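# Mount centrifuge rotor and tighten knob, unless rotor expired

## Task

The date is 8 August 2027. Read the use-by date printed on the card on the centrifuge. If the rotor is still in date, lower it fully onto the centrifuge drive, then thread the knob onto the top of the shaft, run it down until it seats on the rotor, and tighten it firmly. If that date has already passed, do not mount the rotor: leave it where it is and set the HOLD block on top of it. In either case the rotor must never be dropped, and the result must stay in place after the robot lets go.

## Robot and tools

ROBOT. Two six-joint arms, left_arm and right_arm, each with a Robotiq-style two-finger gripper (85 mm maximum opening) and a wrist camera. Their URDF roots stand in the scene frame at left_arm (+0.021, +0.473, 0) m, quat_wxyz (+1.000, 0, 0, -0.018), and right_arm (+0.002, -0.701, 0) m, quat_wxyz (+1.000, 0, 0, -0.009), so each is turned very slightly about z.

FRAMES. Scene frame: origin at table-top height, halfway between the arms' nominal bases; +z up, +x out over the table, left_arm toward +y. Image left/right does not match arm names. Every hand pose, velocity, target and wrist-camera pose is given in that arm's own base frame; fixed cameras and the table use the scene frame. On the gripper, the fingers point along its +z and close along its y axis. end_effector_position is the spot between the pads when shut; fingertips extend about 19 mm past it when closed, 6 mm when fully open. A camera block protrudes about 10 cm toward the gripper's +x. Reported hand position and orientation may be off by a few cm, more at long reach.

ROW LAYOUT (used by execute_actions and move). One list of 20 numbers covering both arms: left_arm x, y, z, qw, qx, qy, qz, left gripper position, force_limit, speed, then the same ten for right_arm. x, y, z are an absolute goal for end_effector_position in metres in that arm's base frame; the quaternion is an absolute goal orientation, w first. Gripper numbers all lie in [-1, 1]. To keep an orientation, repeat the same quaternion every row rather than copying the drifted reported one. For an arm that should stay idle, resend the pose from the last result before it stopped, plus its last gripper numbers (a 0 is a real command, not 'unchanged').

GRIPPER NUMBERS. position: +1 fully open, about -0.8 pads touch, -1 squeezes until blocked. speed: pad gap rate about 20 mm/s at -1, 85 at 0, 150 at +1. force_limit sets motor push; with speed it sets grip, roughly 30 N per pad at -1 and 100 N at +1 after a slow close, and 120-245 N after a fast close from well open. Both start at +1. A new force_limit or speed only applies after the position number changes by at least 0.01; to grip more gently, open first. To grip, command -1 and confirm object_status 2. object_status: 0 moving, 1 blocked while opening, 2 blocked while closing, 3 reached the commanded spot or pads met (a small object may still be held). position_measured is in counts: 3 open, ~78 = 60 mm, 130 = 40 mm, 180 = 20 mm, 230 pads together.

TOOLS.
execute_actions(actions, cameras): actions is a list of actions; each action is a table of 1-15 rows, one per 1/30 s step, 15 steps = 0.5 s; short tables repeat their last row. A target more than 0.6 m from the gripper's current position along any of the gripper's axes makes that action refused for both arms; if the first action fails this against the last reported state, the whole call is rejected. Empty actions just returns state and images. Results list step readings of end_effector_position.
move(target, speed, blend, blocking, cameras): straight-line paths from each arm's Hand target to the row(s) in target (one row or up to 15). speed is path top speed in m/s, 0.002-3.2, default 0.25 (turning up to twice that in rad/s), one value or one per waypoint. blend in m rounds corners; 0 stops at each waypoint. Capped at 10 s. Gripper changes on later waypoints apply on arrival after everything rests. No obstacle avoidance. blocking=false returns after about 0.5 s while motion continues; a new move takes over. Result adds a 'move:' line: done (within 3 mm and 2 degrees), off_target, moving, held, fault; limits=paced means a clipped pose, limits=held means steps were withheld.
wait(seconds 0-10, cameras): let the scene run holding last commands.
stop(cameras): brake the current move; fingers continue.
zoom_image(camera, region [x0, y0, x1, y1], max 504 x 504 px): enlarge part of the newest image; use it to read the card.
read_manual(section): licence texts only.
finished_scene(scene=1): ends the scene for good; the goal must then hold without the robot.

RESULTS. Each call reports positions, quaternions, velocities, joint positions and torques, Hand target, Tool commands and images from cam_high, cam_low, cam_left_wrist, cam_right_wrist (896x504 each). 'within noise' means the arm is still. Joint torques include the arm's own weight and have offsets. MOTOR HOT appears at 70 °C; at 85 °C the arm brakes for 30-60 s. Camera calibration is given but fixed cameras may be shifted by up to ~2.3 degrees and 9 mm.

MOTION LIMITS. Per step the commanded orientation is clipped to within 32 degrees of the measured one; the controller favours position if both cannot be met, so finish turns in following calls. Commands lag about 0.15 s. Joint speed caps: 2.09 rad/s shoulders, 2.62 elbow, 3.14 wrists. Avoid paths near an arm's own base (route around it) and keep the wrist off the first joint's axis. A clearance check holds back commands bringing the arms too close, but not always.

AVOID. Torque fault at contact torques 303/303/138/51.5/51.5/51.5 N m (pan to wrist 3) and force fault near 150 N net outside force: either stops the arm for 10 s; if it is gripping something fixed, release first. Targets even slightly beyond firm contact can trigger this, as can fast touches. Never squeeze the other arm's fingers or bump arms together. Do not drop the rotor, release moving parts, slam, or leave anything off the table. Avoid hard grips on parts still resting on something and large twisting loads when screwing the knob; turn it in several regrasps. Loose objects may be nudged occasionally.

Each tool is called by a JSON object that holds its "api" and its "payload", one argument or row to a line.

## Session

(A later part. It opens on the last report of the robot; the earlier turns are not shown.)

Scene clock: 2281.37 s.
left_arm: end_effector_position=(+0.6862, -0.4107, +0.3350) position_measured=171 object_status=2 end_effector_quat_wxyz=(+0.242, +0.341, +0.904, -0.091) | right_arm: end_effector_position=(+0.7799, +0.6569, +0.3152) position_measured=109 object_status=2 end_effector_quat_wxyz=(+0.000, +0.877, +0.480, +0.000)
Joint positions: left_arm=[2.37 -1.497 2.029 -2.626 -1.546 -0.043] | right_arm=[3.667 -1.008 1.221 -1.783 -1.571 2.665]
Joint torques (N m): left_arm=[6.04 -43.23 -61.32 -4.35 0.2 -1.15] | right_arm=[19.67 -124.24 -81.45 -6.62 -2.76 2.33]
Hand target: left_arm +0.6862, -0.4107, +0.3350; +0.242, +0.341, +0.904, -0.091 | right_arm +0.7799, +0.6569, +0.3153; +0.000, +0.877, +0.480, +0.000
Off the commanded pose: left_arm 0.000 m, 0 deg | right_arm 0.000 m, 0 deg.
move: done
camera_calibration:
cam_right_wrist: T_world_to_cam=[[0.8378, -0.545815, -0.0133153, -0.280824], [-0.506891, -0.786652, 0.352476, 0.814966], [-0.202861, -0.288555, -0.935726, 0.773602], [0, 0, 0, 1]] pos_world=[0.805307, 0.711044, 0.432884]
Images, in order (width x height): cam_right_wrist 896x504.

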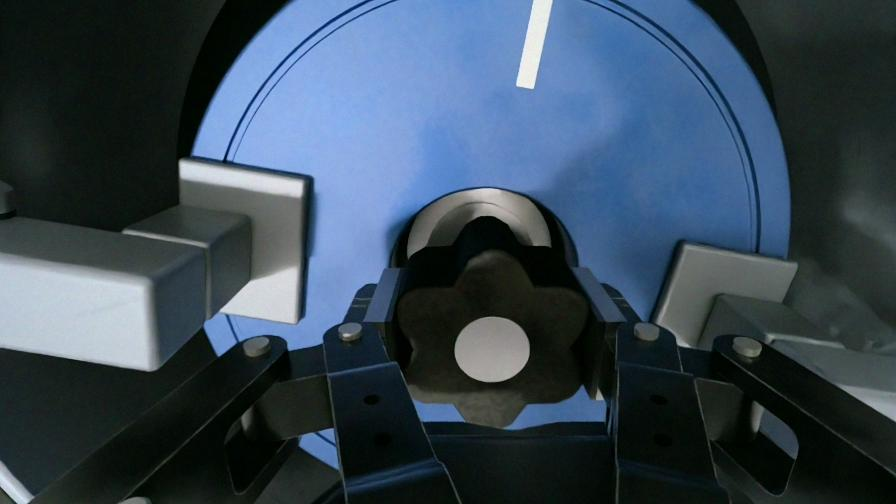

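{"api": "move", "payload": {
  "target": [
    [0.6862,-0.4107,0.335,0.2421,0.3412,0.9039,-0.0914,-1,-0.5,-1, 0.7799,0.6569,0.31443,0,0.93169,-0.36325,0,-1,-0.5,-1]
  ],
  "speed": 0.35,
  "cameras": ["cam_right_wrist"]
}}

{"api": "zoom_image", "payload": {
  "camera": "cam_right_wrist",
  "region": [440, 300, 545, 400]
}}

Scene clock: 2289.13 s.
left_arm: end_effector_position=(+0.6862, -0.4107, +0.3350) position_measured=171 object_status=2 end_effector_quat_wxyz=(+0.242, +0.341, +0.904, -0.091) | right_arm: end_effector_position=(+0.7800, +0.6568, +0.3144) position_measured=109 object_status=2 end_effector_quat_wxyz=(+0.000, +0.932, -0.363, +0.000)
Joint positions: left_arm=[2.37 -1.497 2.029 -2.626 -1.546 -0.043] | right_arm=[3.667 -1.008 1.222 -1.785 -1.571 4.41]
Joint torques (N m): left_arm=[-68.52 -39.71 -60.41 -4.5 -27.22 -1.49] | right_arm=[57.67 -90.2 -71.96 -6.49 7.9 14.05]
Hand target: left_arm +0.6862, -0.4107, +0.3350; +0.242, +0.341, +0.904, -0.091 | right_arm +0.7799, +0.6569, +0.3144; +0.000, +0.932, -0.363, +0.000
Off the commanded pose: left_arm 0.000 m, 0 deg | right_arm 0.000 m, 0 deg.
move: done
camera_calibration:
cam_right_wrist: T_world_to_cam=[[-0.683065, -0.730235, -0.0133369, 1.02651], [-0.686637, 0.635846, 0.352463, 0.0210781], [-0.248901, 0.249913, -0.935731, 0.45507], [0, 0, 0, 1]] pos_world=[0.828915, 0.622465, 0.432084]
Images, in order (width x height): cam_right_wrist 896x504.

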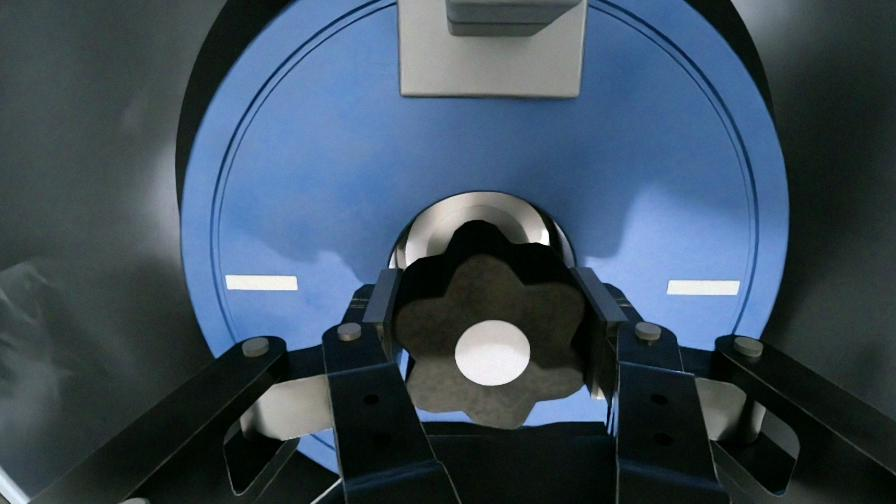

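Scaled by 4.800 from the camera's 896x504 image, which has a finer 1280x720 frame.

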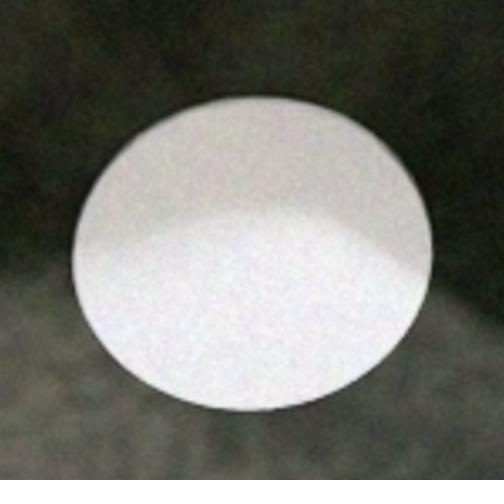

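{"api": "move", "payload": {
  "target": [
    [0.6862,-0.4107,0.335,0.2421,0.3412,0.9039,-0.0914,-1,-0.5,-1, 0.7799,0.6569,0.31483,0,0.94088,-0.33874,0,-1,-0.5,-1]
  ],
  "speed": 0.05,
  "cameras": ["cam_right_wrist","cam_left_wrist"]
}}

{"api": "zoom_image", "payload": {
  "camera": "cam_right_wrist",
  "region": [380, 200, 610, 440]
}}

Scene clock: 2305.83 s.
left_arm: end_effector_position=(+0.6861, -0.4109, +0.3350) position_measured=171 object_status=2 end_effector_quat_wxyz=(+0.242, +0.341, +0.904, -0.091) | right_arm: end_effector_position=(+0.7799, +0.6569, +0.3147) position_measured=109 object_status=2 end_effector_quat_wxyz=(+0.000, +0.941, -0.339, +0.000)
Joint positions: left_arm=[2.369 -1.497 2.029 -2.626 -1.546 -0.043] | right_arm=[3.667 -1.008 1.221 -1.784 -1.571 4.358]
Joint torques (N m): left_arm=[3.91 -39.55 -61.3 -5.07 0.45 -0.8] | right_arm=[62.82 -164.78 -77.41 -0.33 11.57 -1.48]
Hand target: left_arm +0.6862, -0.4107, +0.3350; +0.242, +0.341, +0.904, -0.091 | right_arm +0.7799, +0.6569, +0.3148; +0.000, +0.941, -0.339, +0.000
Off the commanded pose: left_arm 0.000 m, 0 deg | right_arm 0.000 m, 0 deg.
move: done
camera_calibration:
cam_left_wrist: T_world_to_cam=[[0.6581, 0.752766, 0.0157309, -0.140756], [0.479273, -0.434931, 0.76232, -0.742331], [0.580691, -0.494143, -0.647009, -0.25028], [0, 0, 0, 1]] pos_world=[0.593746, -0.34058, 0.406175]
cam_right_wrist: T_world_to_cam=[[-0.64412, -0.764811, -0.0131972, 1.01876], [-0.718771, 0.599263, 0.352494, 0.0699669], [-0.261683, 0.236534, -0.935721, 0.474076], [0, 0, 0, 1]] pos_world=[0.830554, 0.625098, 0.432384]
Images, in order (width x height): cam_left_wrist 896x504, cam_right_wrist 896x504.

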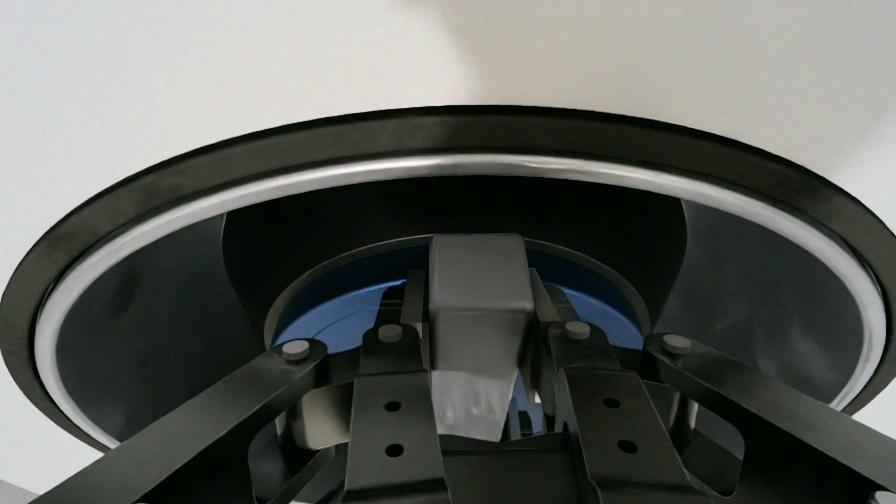

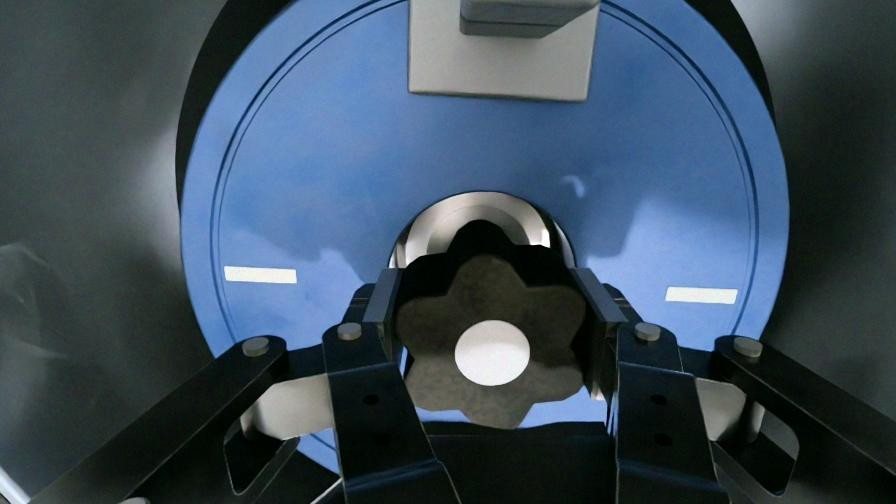

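Scaled by 2.100 from the camera's 896x504 image, which has a finer 1280x720 frame.

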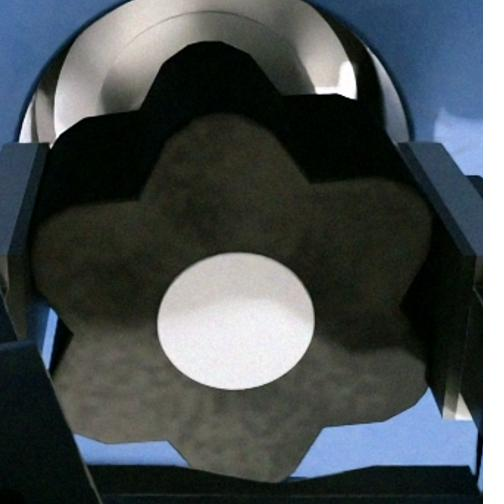

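{"api": "wait", "payload": {
  "seconds": 0
}}

Scene clock: 2321.10 s.
left_arm: end_effector_position=(+0.6862, -0.4107, +0.3350) position_measured=171 object_status=2 end_effector_quat_wxyz=(+0.242, +0.341, +0.904, -0.091) | right_arm: end_effector_position=(+0.7799, +0.6569, +0.3148) position_measured=109 object_status=2 end_effector_quat_wxyz=(+0.000, +0.941, -0.339, +0.000)
Joint positions: left_arm=[2.37 -1.497 2.029 -2.626 -1.546 -0.043] | right_arm=[3.667 -1.008 1.221 -1.784 -1.571 4.358]
Joint torques (N m): left_arm=[15.04 -39.14 -61.12 -4.57 0.99 -0.2] | right_arm=[47.07 -177.55 -77.81 -4.43 6.56 -2.2]
Hand target: left_arm +0.6862, -0.4107, +0.3350; +0.242, +0.341, +0.904, -0.091 | right_arm +0.7799, +0.6569, +0.3148; +0.000, +0.941, -0.339, +0.000
Tool commands: left_gripper/position=-1.0 left_gripper/force_limit=-0.5 left_gripper/speed=-1.0 right_gripper/position=-1.0 right_gripper/force_limit=-0.5 right_gripper/speed=-1.0
Off the commanded pose: left_arm 0.000 m, 0 deg | right_arm 0.000 m, 0 deg.
camera_calibration:
cam_left_wrist: T_world_to_cam=[[0.657868, 0.752967, 0.0158071, -0.140721], [0.47936, -0.434821, 0.762328, -0.742352], [0.580881, -0.493934, -0.646997, -0.250335], [0, 0, 0, 1]] pos_world=[0.593845, -0.340481, 0.406175]
cam_right_wrist: T_world_to_cam=[[-0.643979, -0.764927, -0.0133321, 1.01878], [-0.71893, 0.599113, 0.352423, 0.0701883], [-0.261591, 0.236538, -0.935746, 0.474101], [0, 0, 0, 1]] pos_world=[0.830553, 0.625097, 0.432484]

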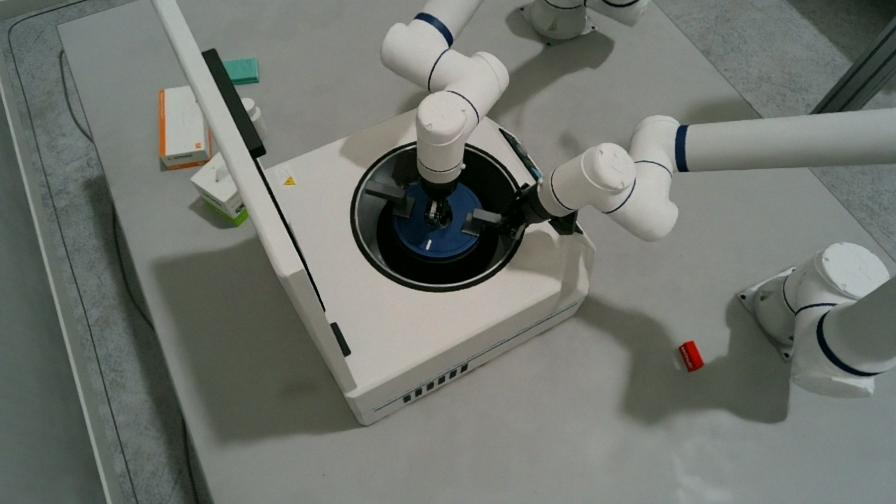

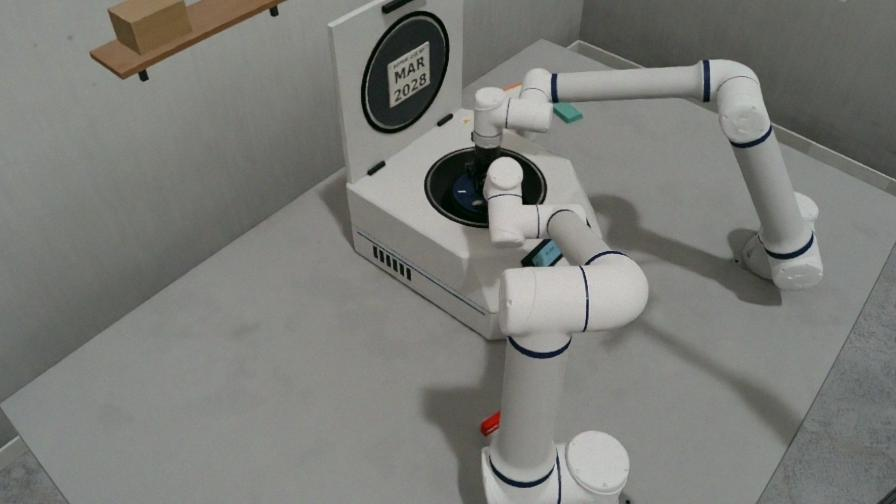

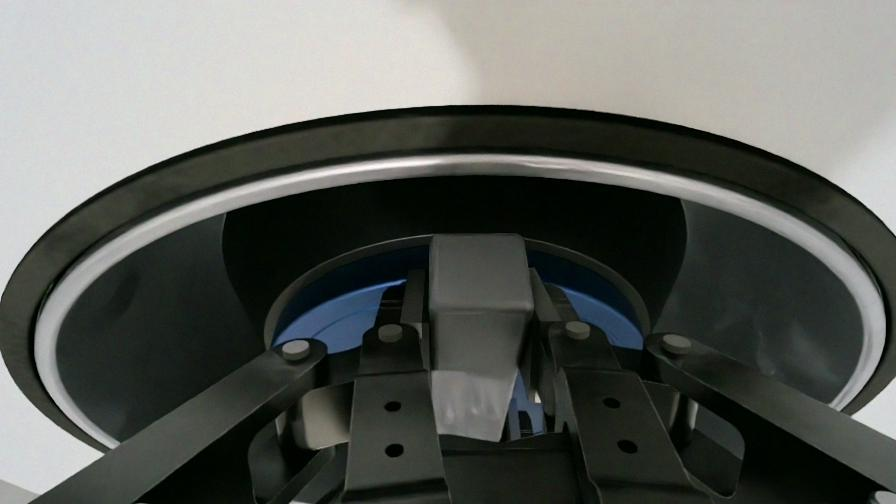

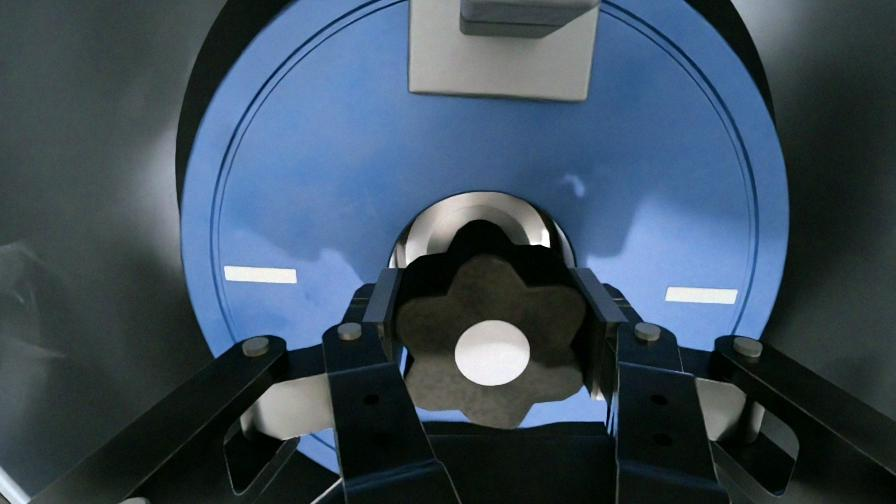

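{"api": "zoom_image", "payload": {
  "camera": "cam_right_wrist",
  "region": [340, 170, 640, 440]
}}

{"api": "zoom_image", "payload": {
  "camera": "cam_left_wrist",
  "region": [270, 220, 670, 460]
}}

Scaled by 1.680 from the camera's 896x504 image, which has a finer 1280x720 frame.

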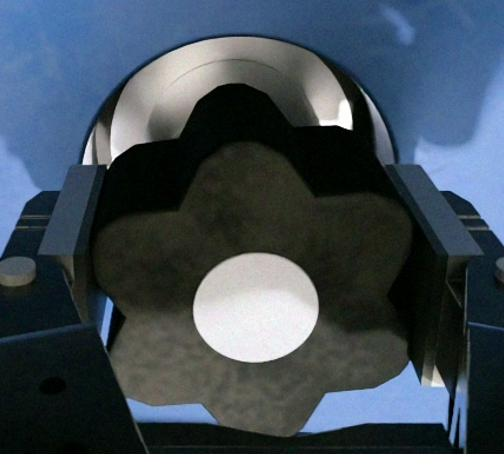

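Scaled by 1.260 from the camera's 896x504 image, which has a finer 1280x720 frame.

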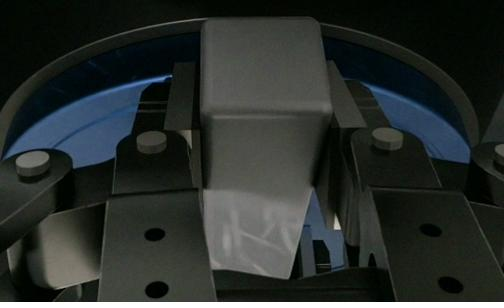

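{"api": "move", "payload": {
  "target": [
    [0.6862,-0.4107,0.335,0.2421,0.3412,0.9039,-0.0914,-1,-0.5,-1,0.7799,0.6569,0.31483,0,0.93169,-0.36325,0,-1,-0.5,-1]
  ],
  "speed": 0.05,
  "cameras": ["cam_right_wrist"]
}}

Scene clock: 2351.43 s.
left_arm: end_effector_position=(+0.6863, -0.4105, +0.3350) position_measured=171 object_status=2 end_effector_quat_wxyz=(+0.242, +0.341, +0.904, -0.091) | right_arm: end_effector_position=(+0.7799, +0.6569, +0.3149) position_measured=109 object_status=2 end_effector_quat_wxyz=(+0.000, +0.932, -0.363, +0.000)
Joint positions: left_arm=[2.37 -1.497 2.029 -2.626 -1.546 -0.043] | right_arm=[3.667 -1.008 1.221 -1.784 -1.571 4.41]
Joint torques (N m): left_arm=[-55.12 -45.98 -58.69 -4.98 -27.36 0.6] | right_arm=[25.91 -159.88 -76.18 -7.49 8.63 12.92]
Hand target: left_arm +0.6862, -0.4107, +0.3350; +0.242, +0.341, +0.904, -0.091 | right_arm +0.7799, +0.6569, +0.3148; +0.000, +0.932, -0.363, +0.000
Off the commanded pose: left_arm 0.000 m, 0 deg | right_arm 0.000 m, 0 deg.
move: done
camera_calibration:
cam_right_wrist: T_world_to_cam=[[-0.6829, -0.73039, -0.0133415, 1.02641], [-0.686799, 0.635706, 0.3524, 0.021117], [-0.248908, 0.249817, -0.935754, 0.455495], [0, 0, 0, 1]] pos_world=[0.828814, 0.622464, 0.432484]
Images, in order (width x height): cam_right_wrist 896x504.

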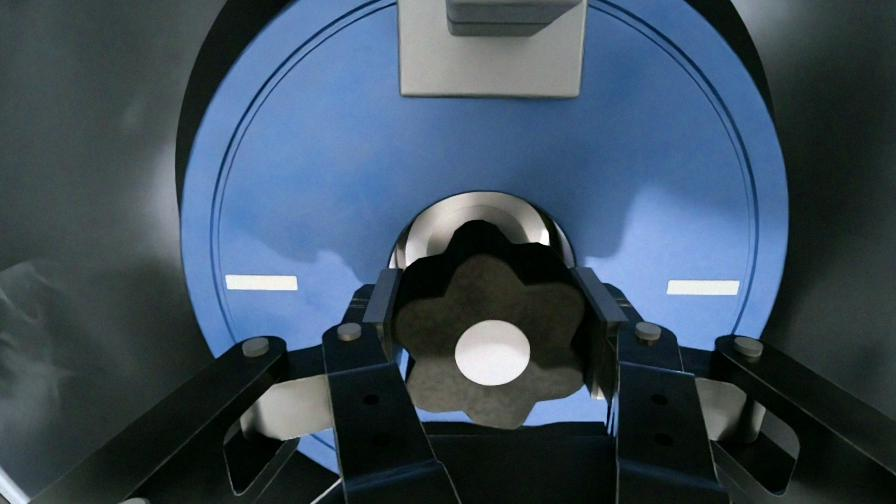

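{"api": "move", "payload": {
  "target": [
    [0.6862,-0.4107,0.335,0.2421,0.3412,0.9039,-0.0914,-1,-0.5,-1,0.7799,0.6569,0.31483,0,0.94088,-0.33874,0,-1,-0.5,-1],
    [0.6862,-0.4107,0.335,0.2421,0.3412,0.9039,-0.0914,-1,-0.5,-1,0.7799,0.6569,0.31483,0,0.94088,-0.33874,0,0.6,-0.7,-1]
  ],
  "speed": [0.05, 0.05],
  "cameras": ["cam_right_wrist", "cam_high"]
}}

Scene clock: 2367.70 s.
left_arm: end_effector_position=(+0.6862, -0.4107, +0.3350) position_measured=171 object_status=2 end_effector_quat_wxyz=(+0.242, +0.341, +0.904, -0.091) | right_arm: end_effector_position=(+0.7799, +0.6569, +0.3148) position_measured=53 object_status=0 end_effector_quat_wxyz=(+0.000, +0.941, -0.339, +0.000)
Joint positions: left_arm=[2.37 -1.497 2.029 -2.626 -1.546 -0.043] | right_arm=[3.667 -1.008 1.221 -1.784 -1.571 4.358]
Joint torques (N m): left_arm=[20.75 -46.75 -60.19 -4.73 2.07 0.1] | right_arm=[-20.16 -173.74 -72.53 -7.4 -2.64 -2.73]
Hand target: left_arm +0.6862, -0.4107, +0.3350; +0.242, +0.341, +0.904, -0.091 | right_arm +0.7799, +0.6569, +0.3148; +0.000, +0.941, -0.339, +0.000
Off the commanded pose: left_arm 0.000 m, 0 deg | right_arm 0.000 m, 0 deg.
move: done
camera_calibration:
cam_right_wrist: T_world_to_cam=[[-0.643979, -0.764927, -0.0133321, 1.01878], [-0.71893, 0.599113, 0.352423, 0.0701883], [-0.261591, 0.236538, -0.935746, 0.474101], [0, 0, 0, 1]] pos_world=[0.830553, 0.625097, 0.432484]
Images, in order (width x height): cam_high 896x504, cam_right_wrist 896x504.

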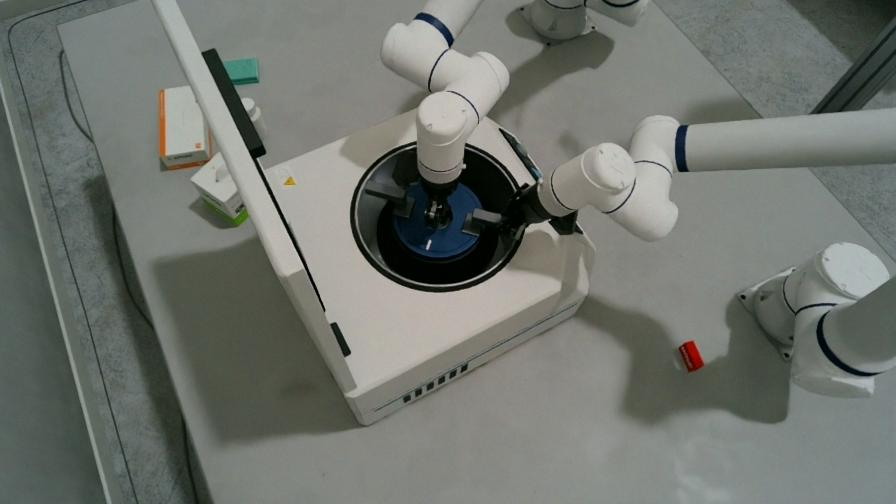

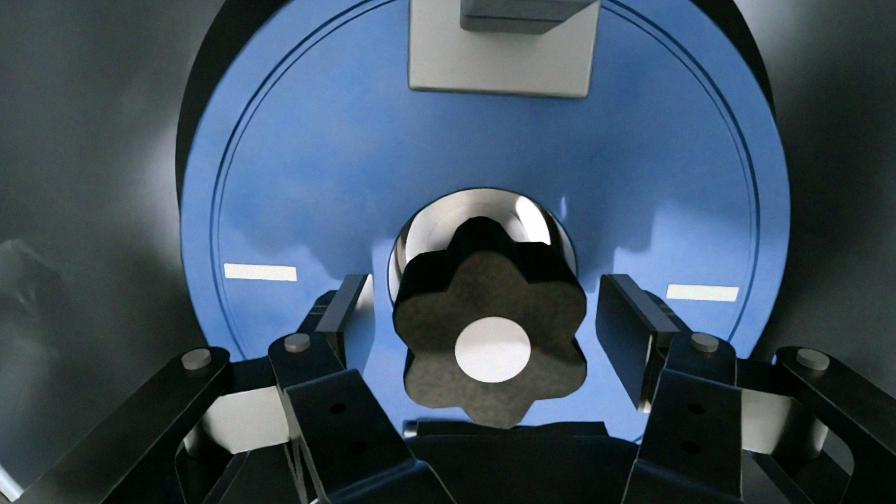

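{"api": "zoom_image", "payload": {
  "camera": "cam_right_wrist",
  "region": [370, 170, 610, 440]
}}

{"api": "zoom_image", "payload": {
  "camera": "cam_high",
  "region": [340, 130, 560, 300]
}}

Scaled by 1.867 from the camera's 896x504 image, which has a finer 1280x720 frame.

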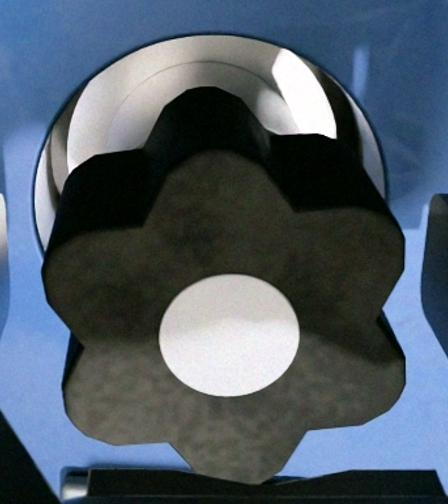

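Scaled by 2.291 from the camera's 896x504 image, which has a finer 1280x720 frame.

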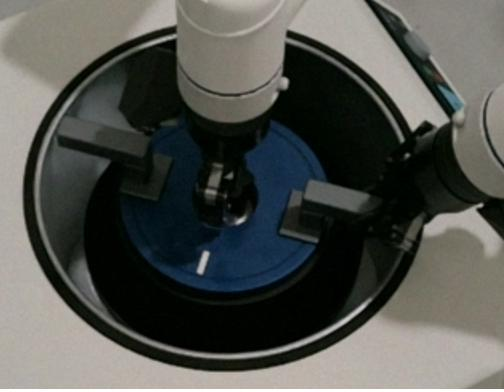

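{"api": "move", "payload": {
  "target": [0.6862,-0.4107,0.335,0.2421,0.3412,0.9039,-0.0914,-1,-0.5,-1,0.7799,0.6569,0.46,0,0.94088,-0.33874,0,0.6,-0.7,-1],
  "speed": 0.15,
  "cameras": ["cam_right_wrist", "cam_high", "cam_low"]
}}

Scene clock: 2450.80 s.
left_arm: end_effector_position=(+0.6862, -0.4107, +0.3350) position_measured=171 object_status=2 end_effector_quat_wxyz=(+0.242, +0.341, +0.904, -0.091) | right_arm: end_effector_position=(+0.7799, +0.6569, +0.4599) position_measured=53 object_status=3 end_effector_quat_wxyz=(+0.000, +0.941, -0.339, +0.000)
Joint positions: left_arm=[2.37 -1.497 2.029 -2.626 -1.546 -0.043] | right_arm=[3.667 -1.032 1.003 -1.542 -1.571 4.358]
Joint torques (N m): left_arm=[22.76 -47.51 -59.58 -5.16 1.72 0.63] | right_arm=[-12.8 -126.28 -85.81 -1.63 1.9 -1.84]
Hand target: left_arm +0.6862, -0.4107, +0.3350; +0.242, +0.341, +0.904, -0.091 | right_arm +0.7799, +0.6569, +0.4600; +0.000, +0.941, -0.339, +0.000
Off the commanded pose: left_arm 0.000 m, 0 deg | right_arm 0.000 m, 0 deg.
move: done
camera_calibration:
cam_right_wrist: T_world_to_cam=[[-0.643933, -0.764965, -0.0133541, 1.02071], [-0.718972, 0.599064, 0.352423, 0.0191175], [-0.261591, 0.236538, -0.935746, 0.609878], [0, 0, 0, 1]] pos_world=[0.830553, 0.625097, 0.577584]
Images, in order (width x height): cam_high 896x504, cam_low 896x504, cam_right_wrist 896x504.

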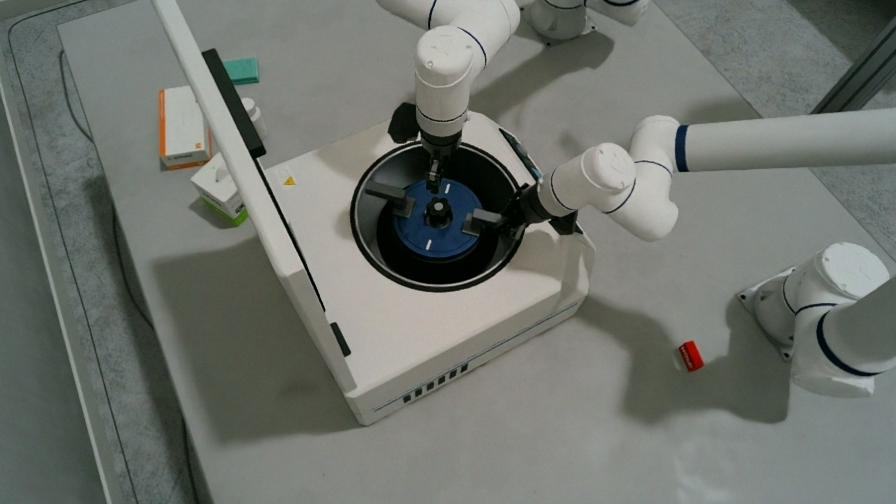

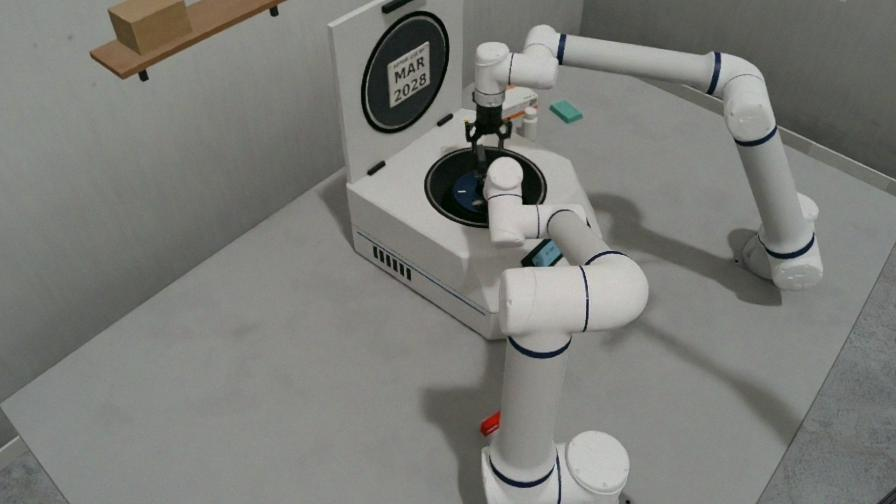

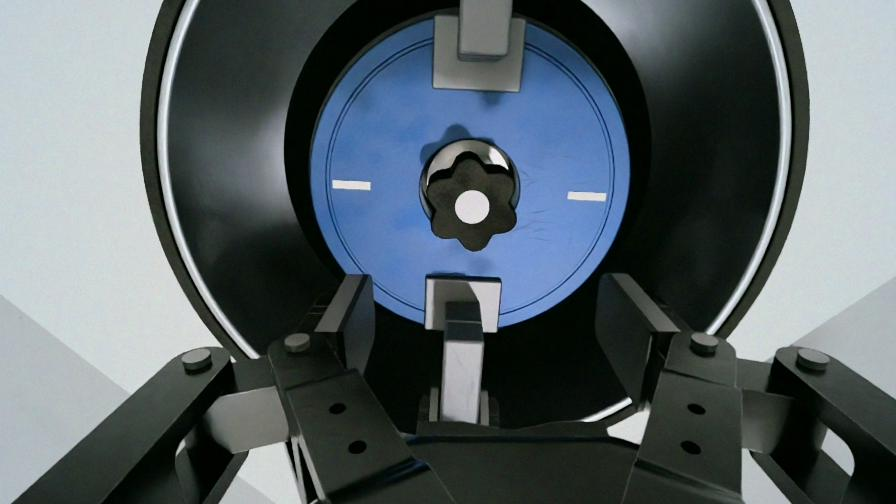

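{"api": "zoom_image", "payload": {
  "camera": "cam_right_wrist",
  "region": [400, 120, 540, 270]
}}

{"api": "zoom_image", "payload": {
  "camera": "cam_high",
  "region": [380, 150, 520, 280]
}}

Scaled by 3.360 from the camera's 896x504 image, which has a finer 1280x720 frame.

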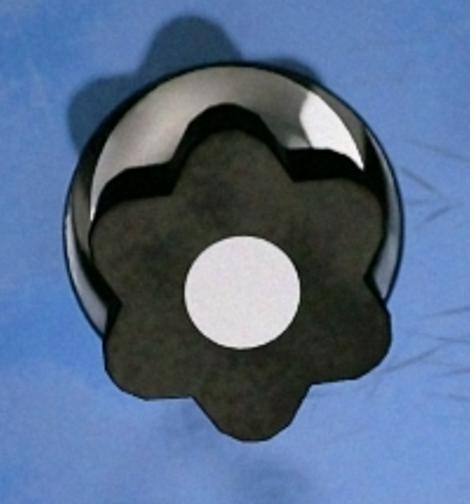

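Scaled by 3.600 from the camera's 896x504 image, which has a finer 1280x720 frame.

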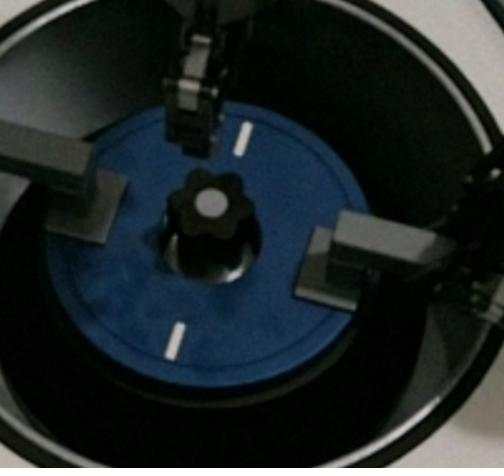

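{"api": "move", "payload": {
  "target": [0.6862,-0.4107,0.335,0.2421,0.3412,0.9039,-0.0914,-1,-0.5,-1,0.7799,0.6569,0.53,0,0.94088,-0.33874,0,0.6,-0.7,-1],
  "speed": 0.25,
  "cameras": ["cam_right_wrist"]
}}

{"api": "zoom_image", "payload": {
  "camera": "cam_right_wrist",
  "region": [410, 110, 530, 220]
}}

Scene clock: 2545.53 s.
left_arm: end_effector_position=(+0.6862, -0.4107, +0.3350) position_measured=171 object_status=2 end_effector_quat_wxyz=(+0.242, +0.341, +0.904, -0.091) | right_arm: end_effector_position=(+0.7799, +0.6569, +0.5299) position_measured=53 object_status=3 end_effector_quat_wxyz=(+0.000, +0.941, -0.339, +0.000)
Joint positions: left_arm=[2.37 -1.497 2.029 -2.626 -1.546 -0.043] | right_arm=[3.667 -1.019 0.859 -1.411 -1.571 4.358]
Joint torques (N m): left_arm=[23.17 -47.55 -59.59 -5.79 1.73 0.35] | right_arm=[7.29 -126.2 -84.04 -1.55 2.08 -1.67]
Hand target: left_arm +0.6862, -0.4107, +0.3350; +0.242, +0.341, +0.904, -0.091 | right_arm +0.7799, +0.6569, +0.5300; +0.000, +0.941, -0.339, +0.000
Off the commanded pose: left_arm 0.000 m, 0 deg | right_arm 0.000 m, 0 deg.
move: done
camera_calibration:
cam_right_wrist: T_world_to_cam=[[-0.643933, -0.764965, -0.0133541, 1.02165], [-0.718972, 0.599064, 0.352423, -0.00555203], [-0.261591, 0.236538, -0.935746, 0.67538], [0, 0, 0, 1]] pos_world=[0.830553, 0.625097, 0.647584]
Images, in order (width x height): cam_right_wrist 896x504.

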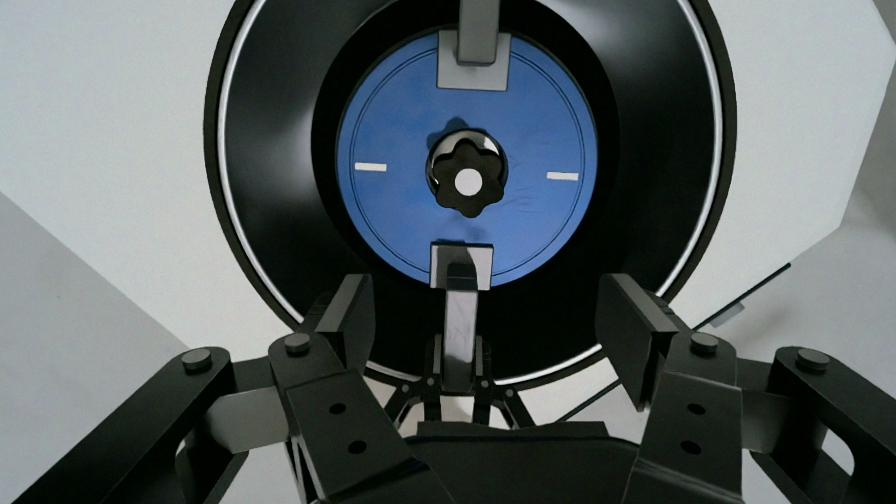

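Scaled by 4.200 from the camera's 896x504 image, which has a finer 1280x720 frame.

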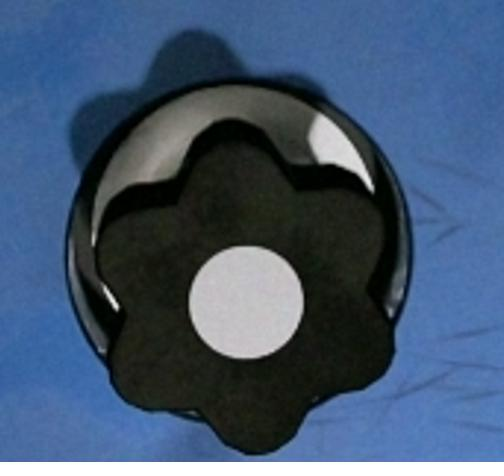

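{"api": "move", "payload": {
  "target": [
    [0.6862,-0.4107,0.335,0.2421,0.3412,0.9039,-0.0914,0.3,-0.5,-1,0.7799,0.6569,0.53,0,0.94088,-0.33874,0,0.6,-0.7,-1],
    [0.6299,-0.3610,0.472,0.2421,0.3412,0.9039,-0.0914,0.3,-0.5,-1,0.7799,0.6569,0.53,0,0.94088,-0.33874,0,0.6,-0.7,-1]
  ],
  "speed": [0.1, 0.12]
}}

Scene clock: 2569.23 s.
left_arm: end_effector_position=(+0.6300, -0.3610, +0.4719) position_measured=91 object_status=3 end_effector_quat_wxyz=(+0.242, +0.341, +0.904, -0.091) | right_arm: end_effector_position=(+0.7799, +0.6569, +0.5300) position_measured=53 object_status=3 end_effector_quat_wxyz=(+0.000, +0.941, -0.339, +0.000)
Joint positions: left_arm=[2.363 -1.718 1.98 -2.355 -1.542 -0.049] | right_arm=[3.667 -1.019 0.859 -1.411 -1.571 4.358]
Joint torques (N m): left_arm=[-8.27 -52.48 -76.98 -2.15 2.73 -2.6] | right_arm=[6.92 -126.15 -83.61 -2.3 1.55 -1.55]
Hand target: left_arm +0.6299, -0.3610, +0.4720; +0.242, +0.341, +0.904, -0.091 | right_arm +0.7799, +0.6569, +0.5300; +0.000, +0.941, -0.339, +0.000
Off the commanded pose: left_arm 0.000 m, 0 deg | right_arm 0.000 m, 0 deg.
move: done
camera_calibration:
cam_left_wrist: T_world_to_cam=[[0.657868, 0.752967, 0.0158071, -0.143335], [0.47936, -0.434821, 0.762328, -0.798165], [0.580881, -0.493934, -0.646997, -0.104567], [0, 0, 0, 1]] pos_world=[0.537645, -0.290781, 0.543075]
cam_right_wrist: T_world_to_cam=[[-0.643979, -0.764927, -0.0133321, 1.02165], [-0.71893, 0.599113, 0.352423, -0.0056532], [-0.261591, 0.236538, -0.935746, 0.675473], [0, 0, 0, 1]] pos_world=[0.830553, 0.625097, 0.647684]

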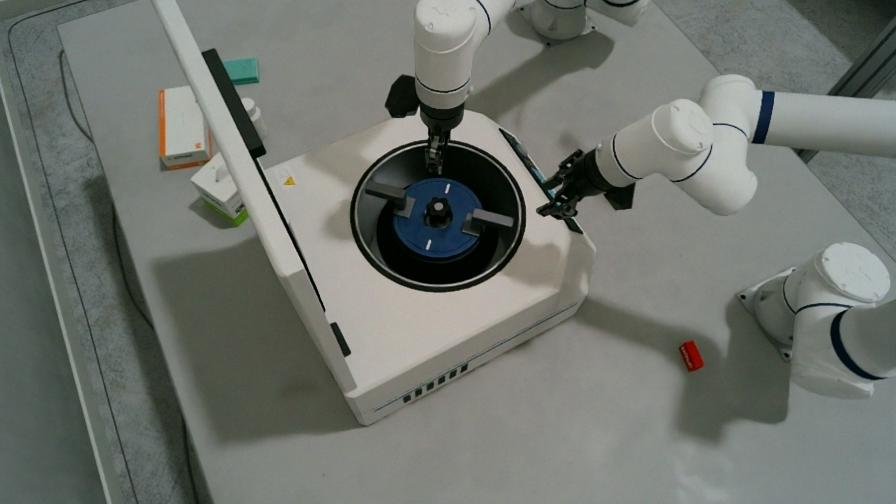

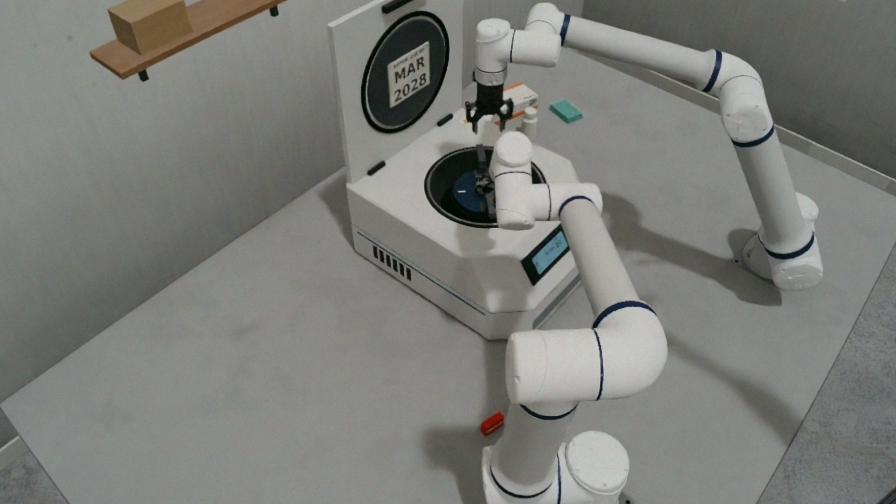

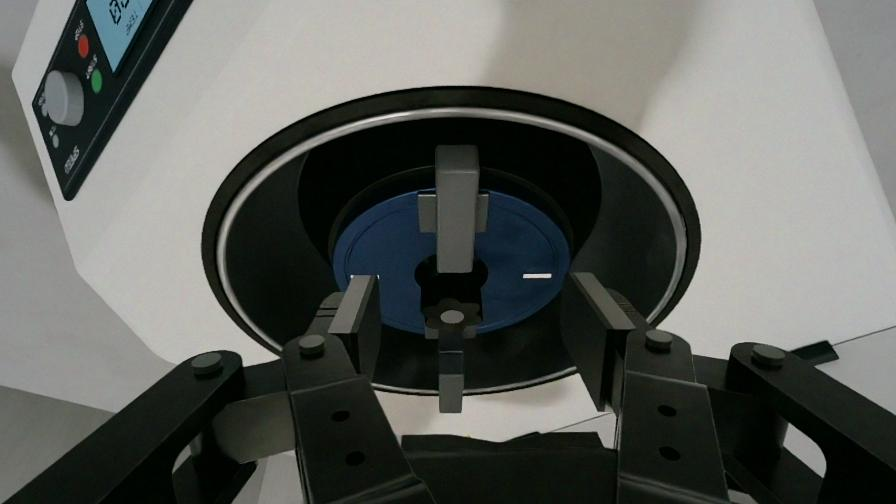

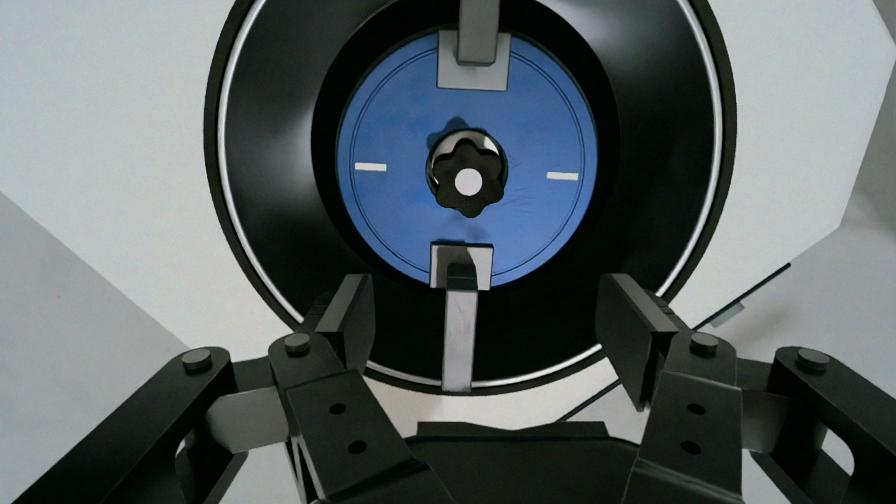

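{"api": "zoom_image", "payload": {
  "camera": "cam_left_wrist",
  "region": [320, 130, 590, 420]
}}

{"api": "zoom_image", "payload": {
  "camera": "cam_high",
  "region": [380, 160, 500, 270]
}}

Scaled by 1.738 from the camera's 896x504 image, which has a finer 1280x720 frame.

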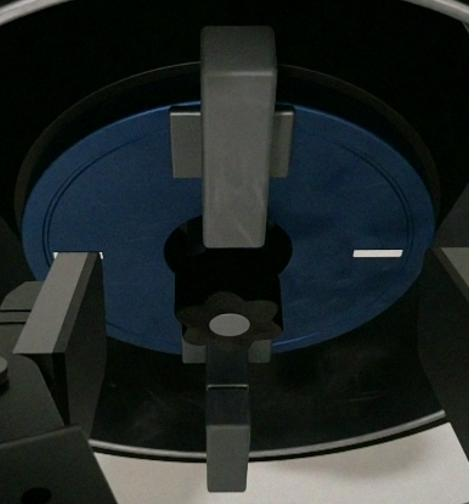

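Scaled by 4.200 from the camera's 896x504 image, which has a finer 1280x720 frame.

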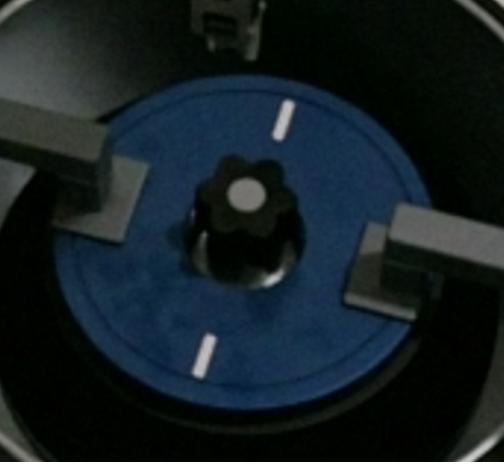

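{"api": "finished_scene", "payload": {
  "scene": 1
}}

The scene is finished: the task was done.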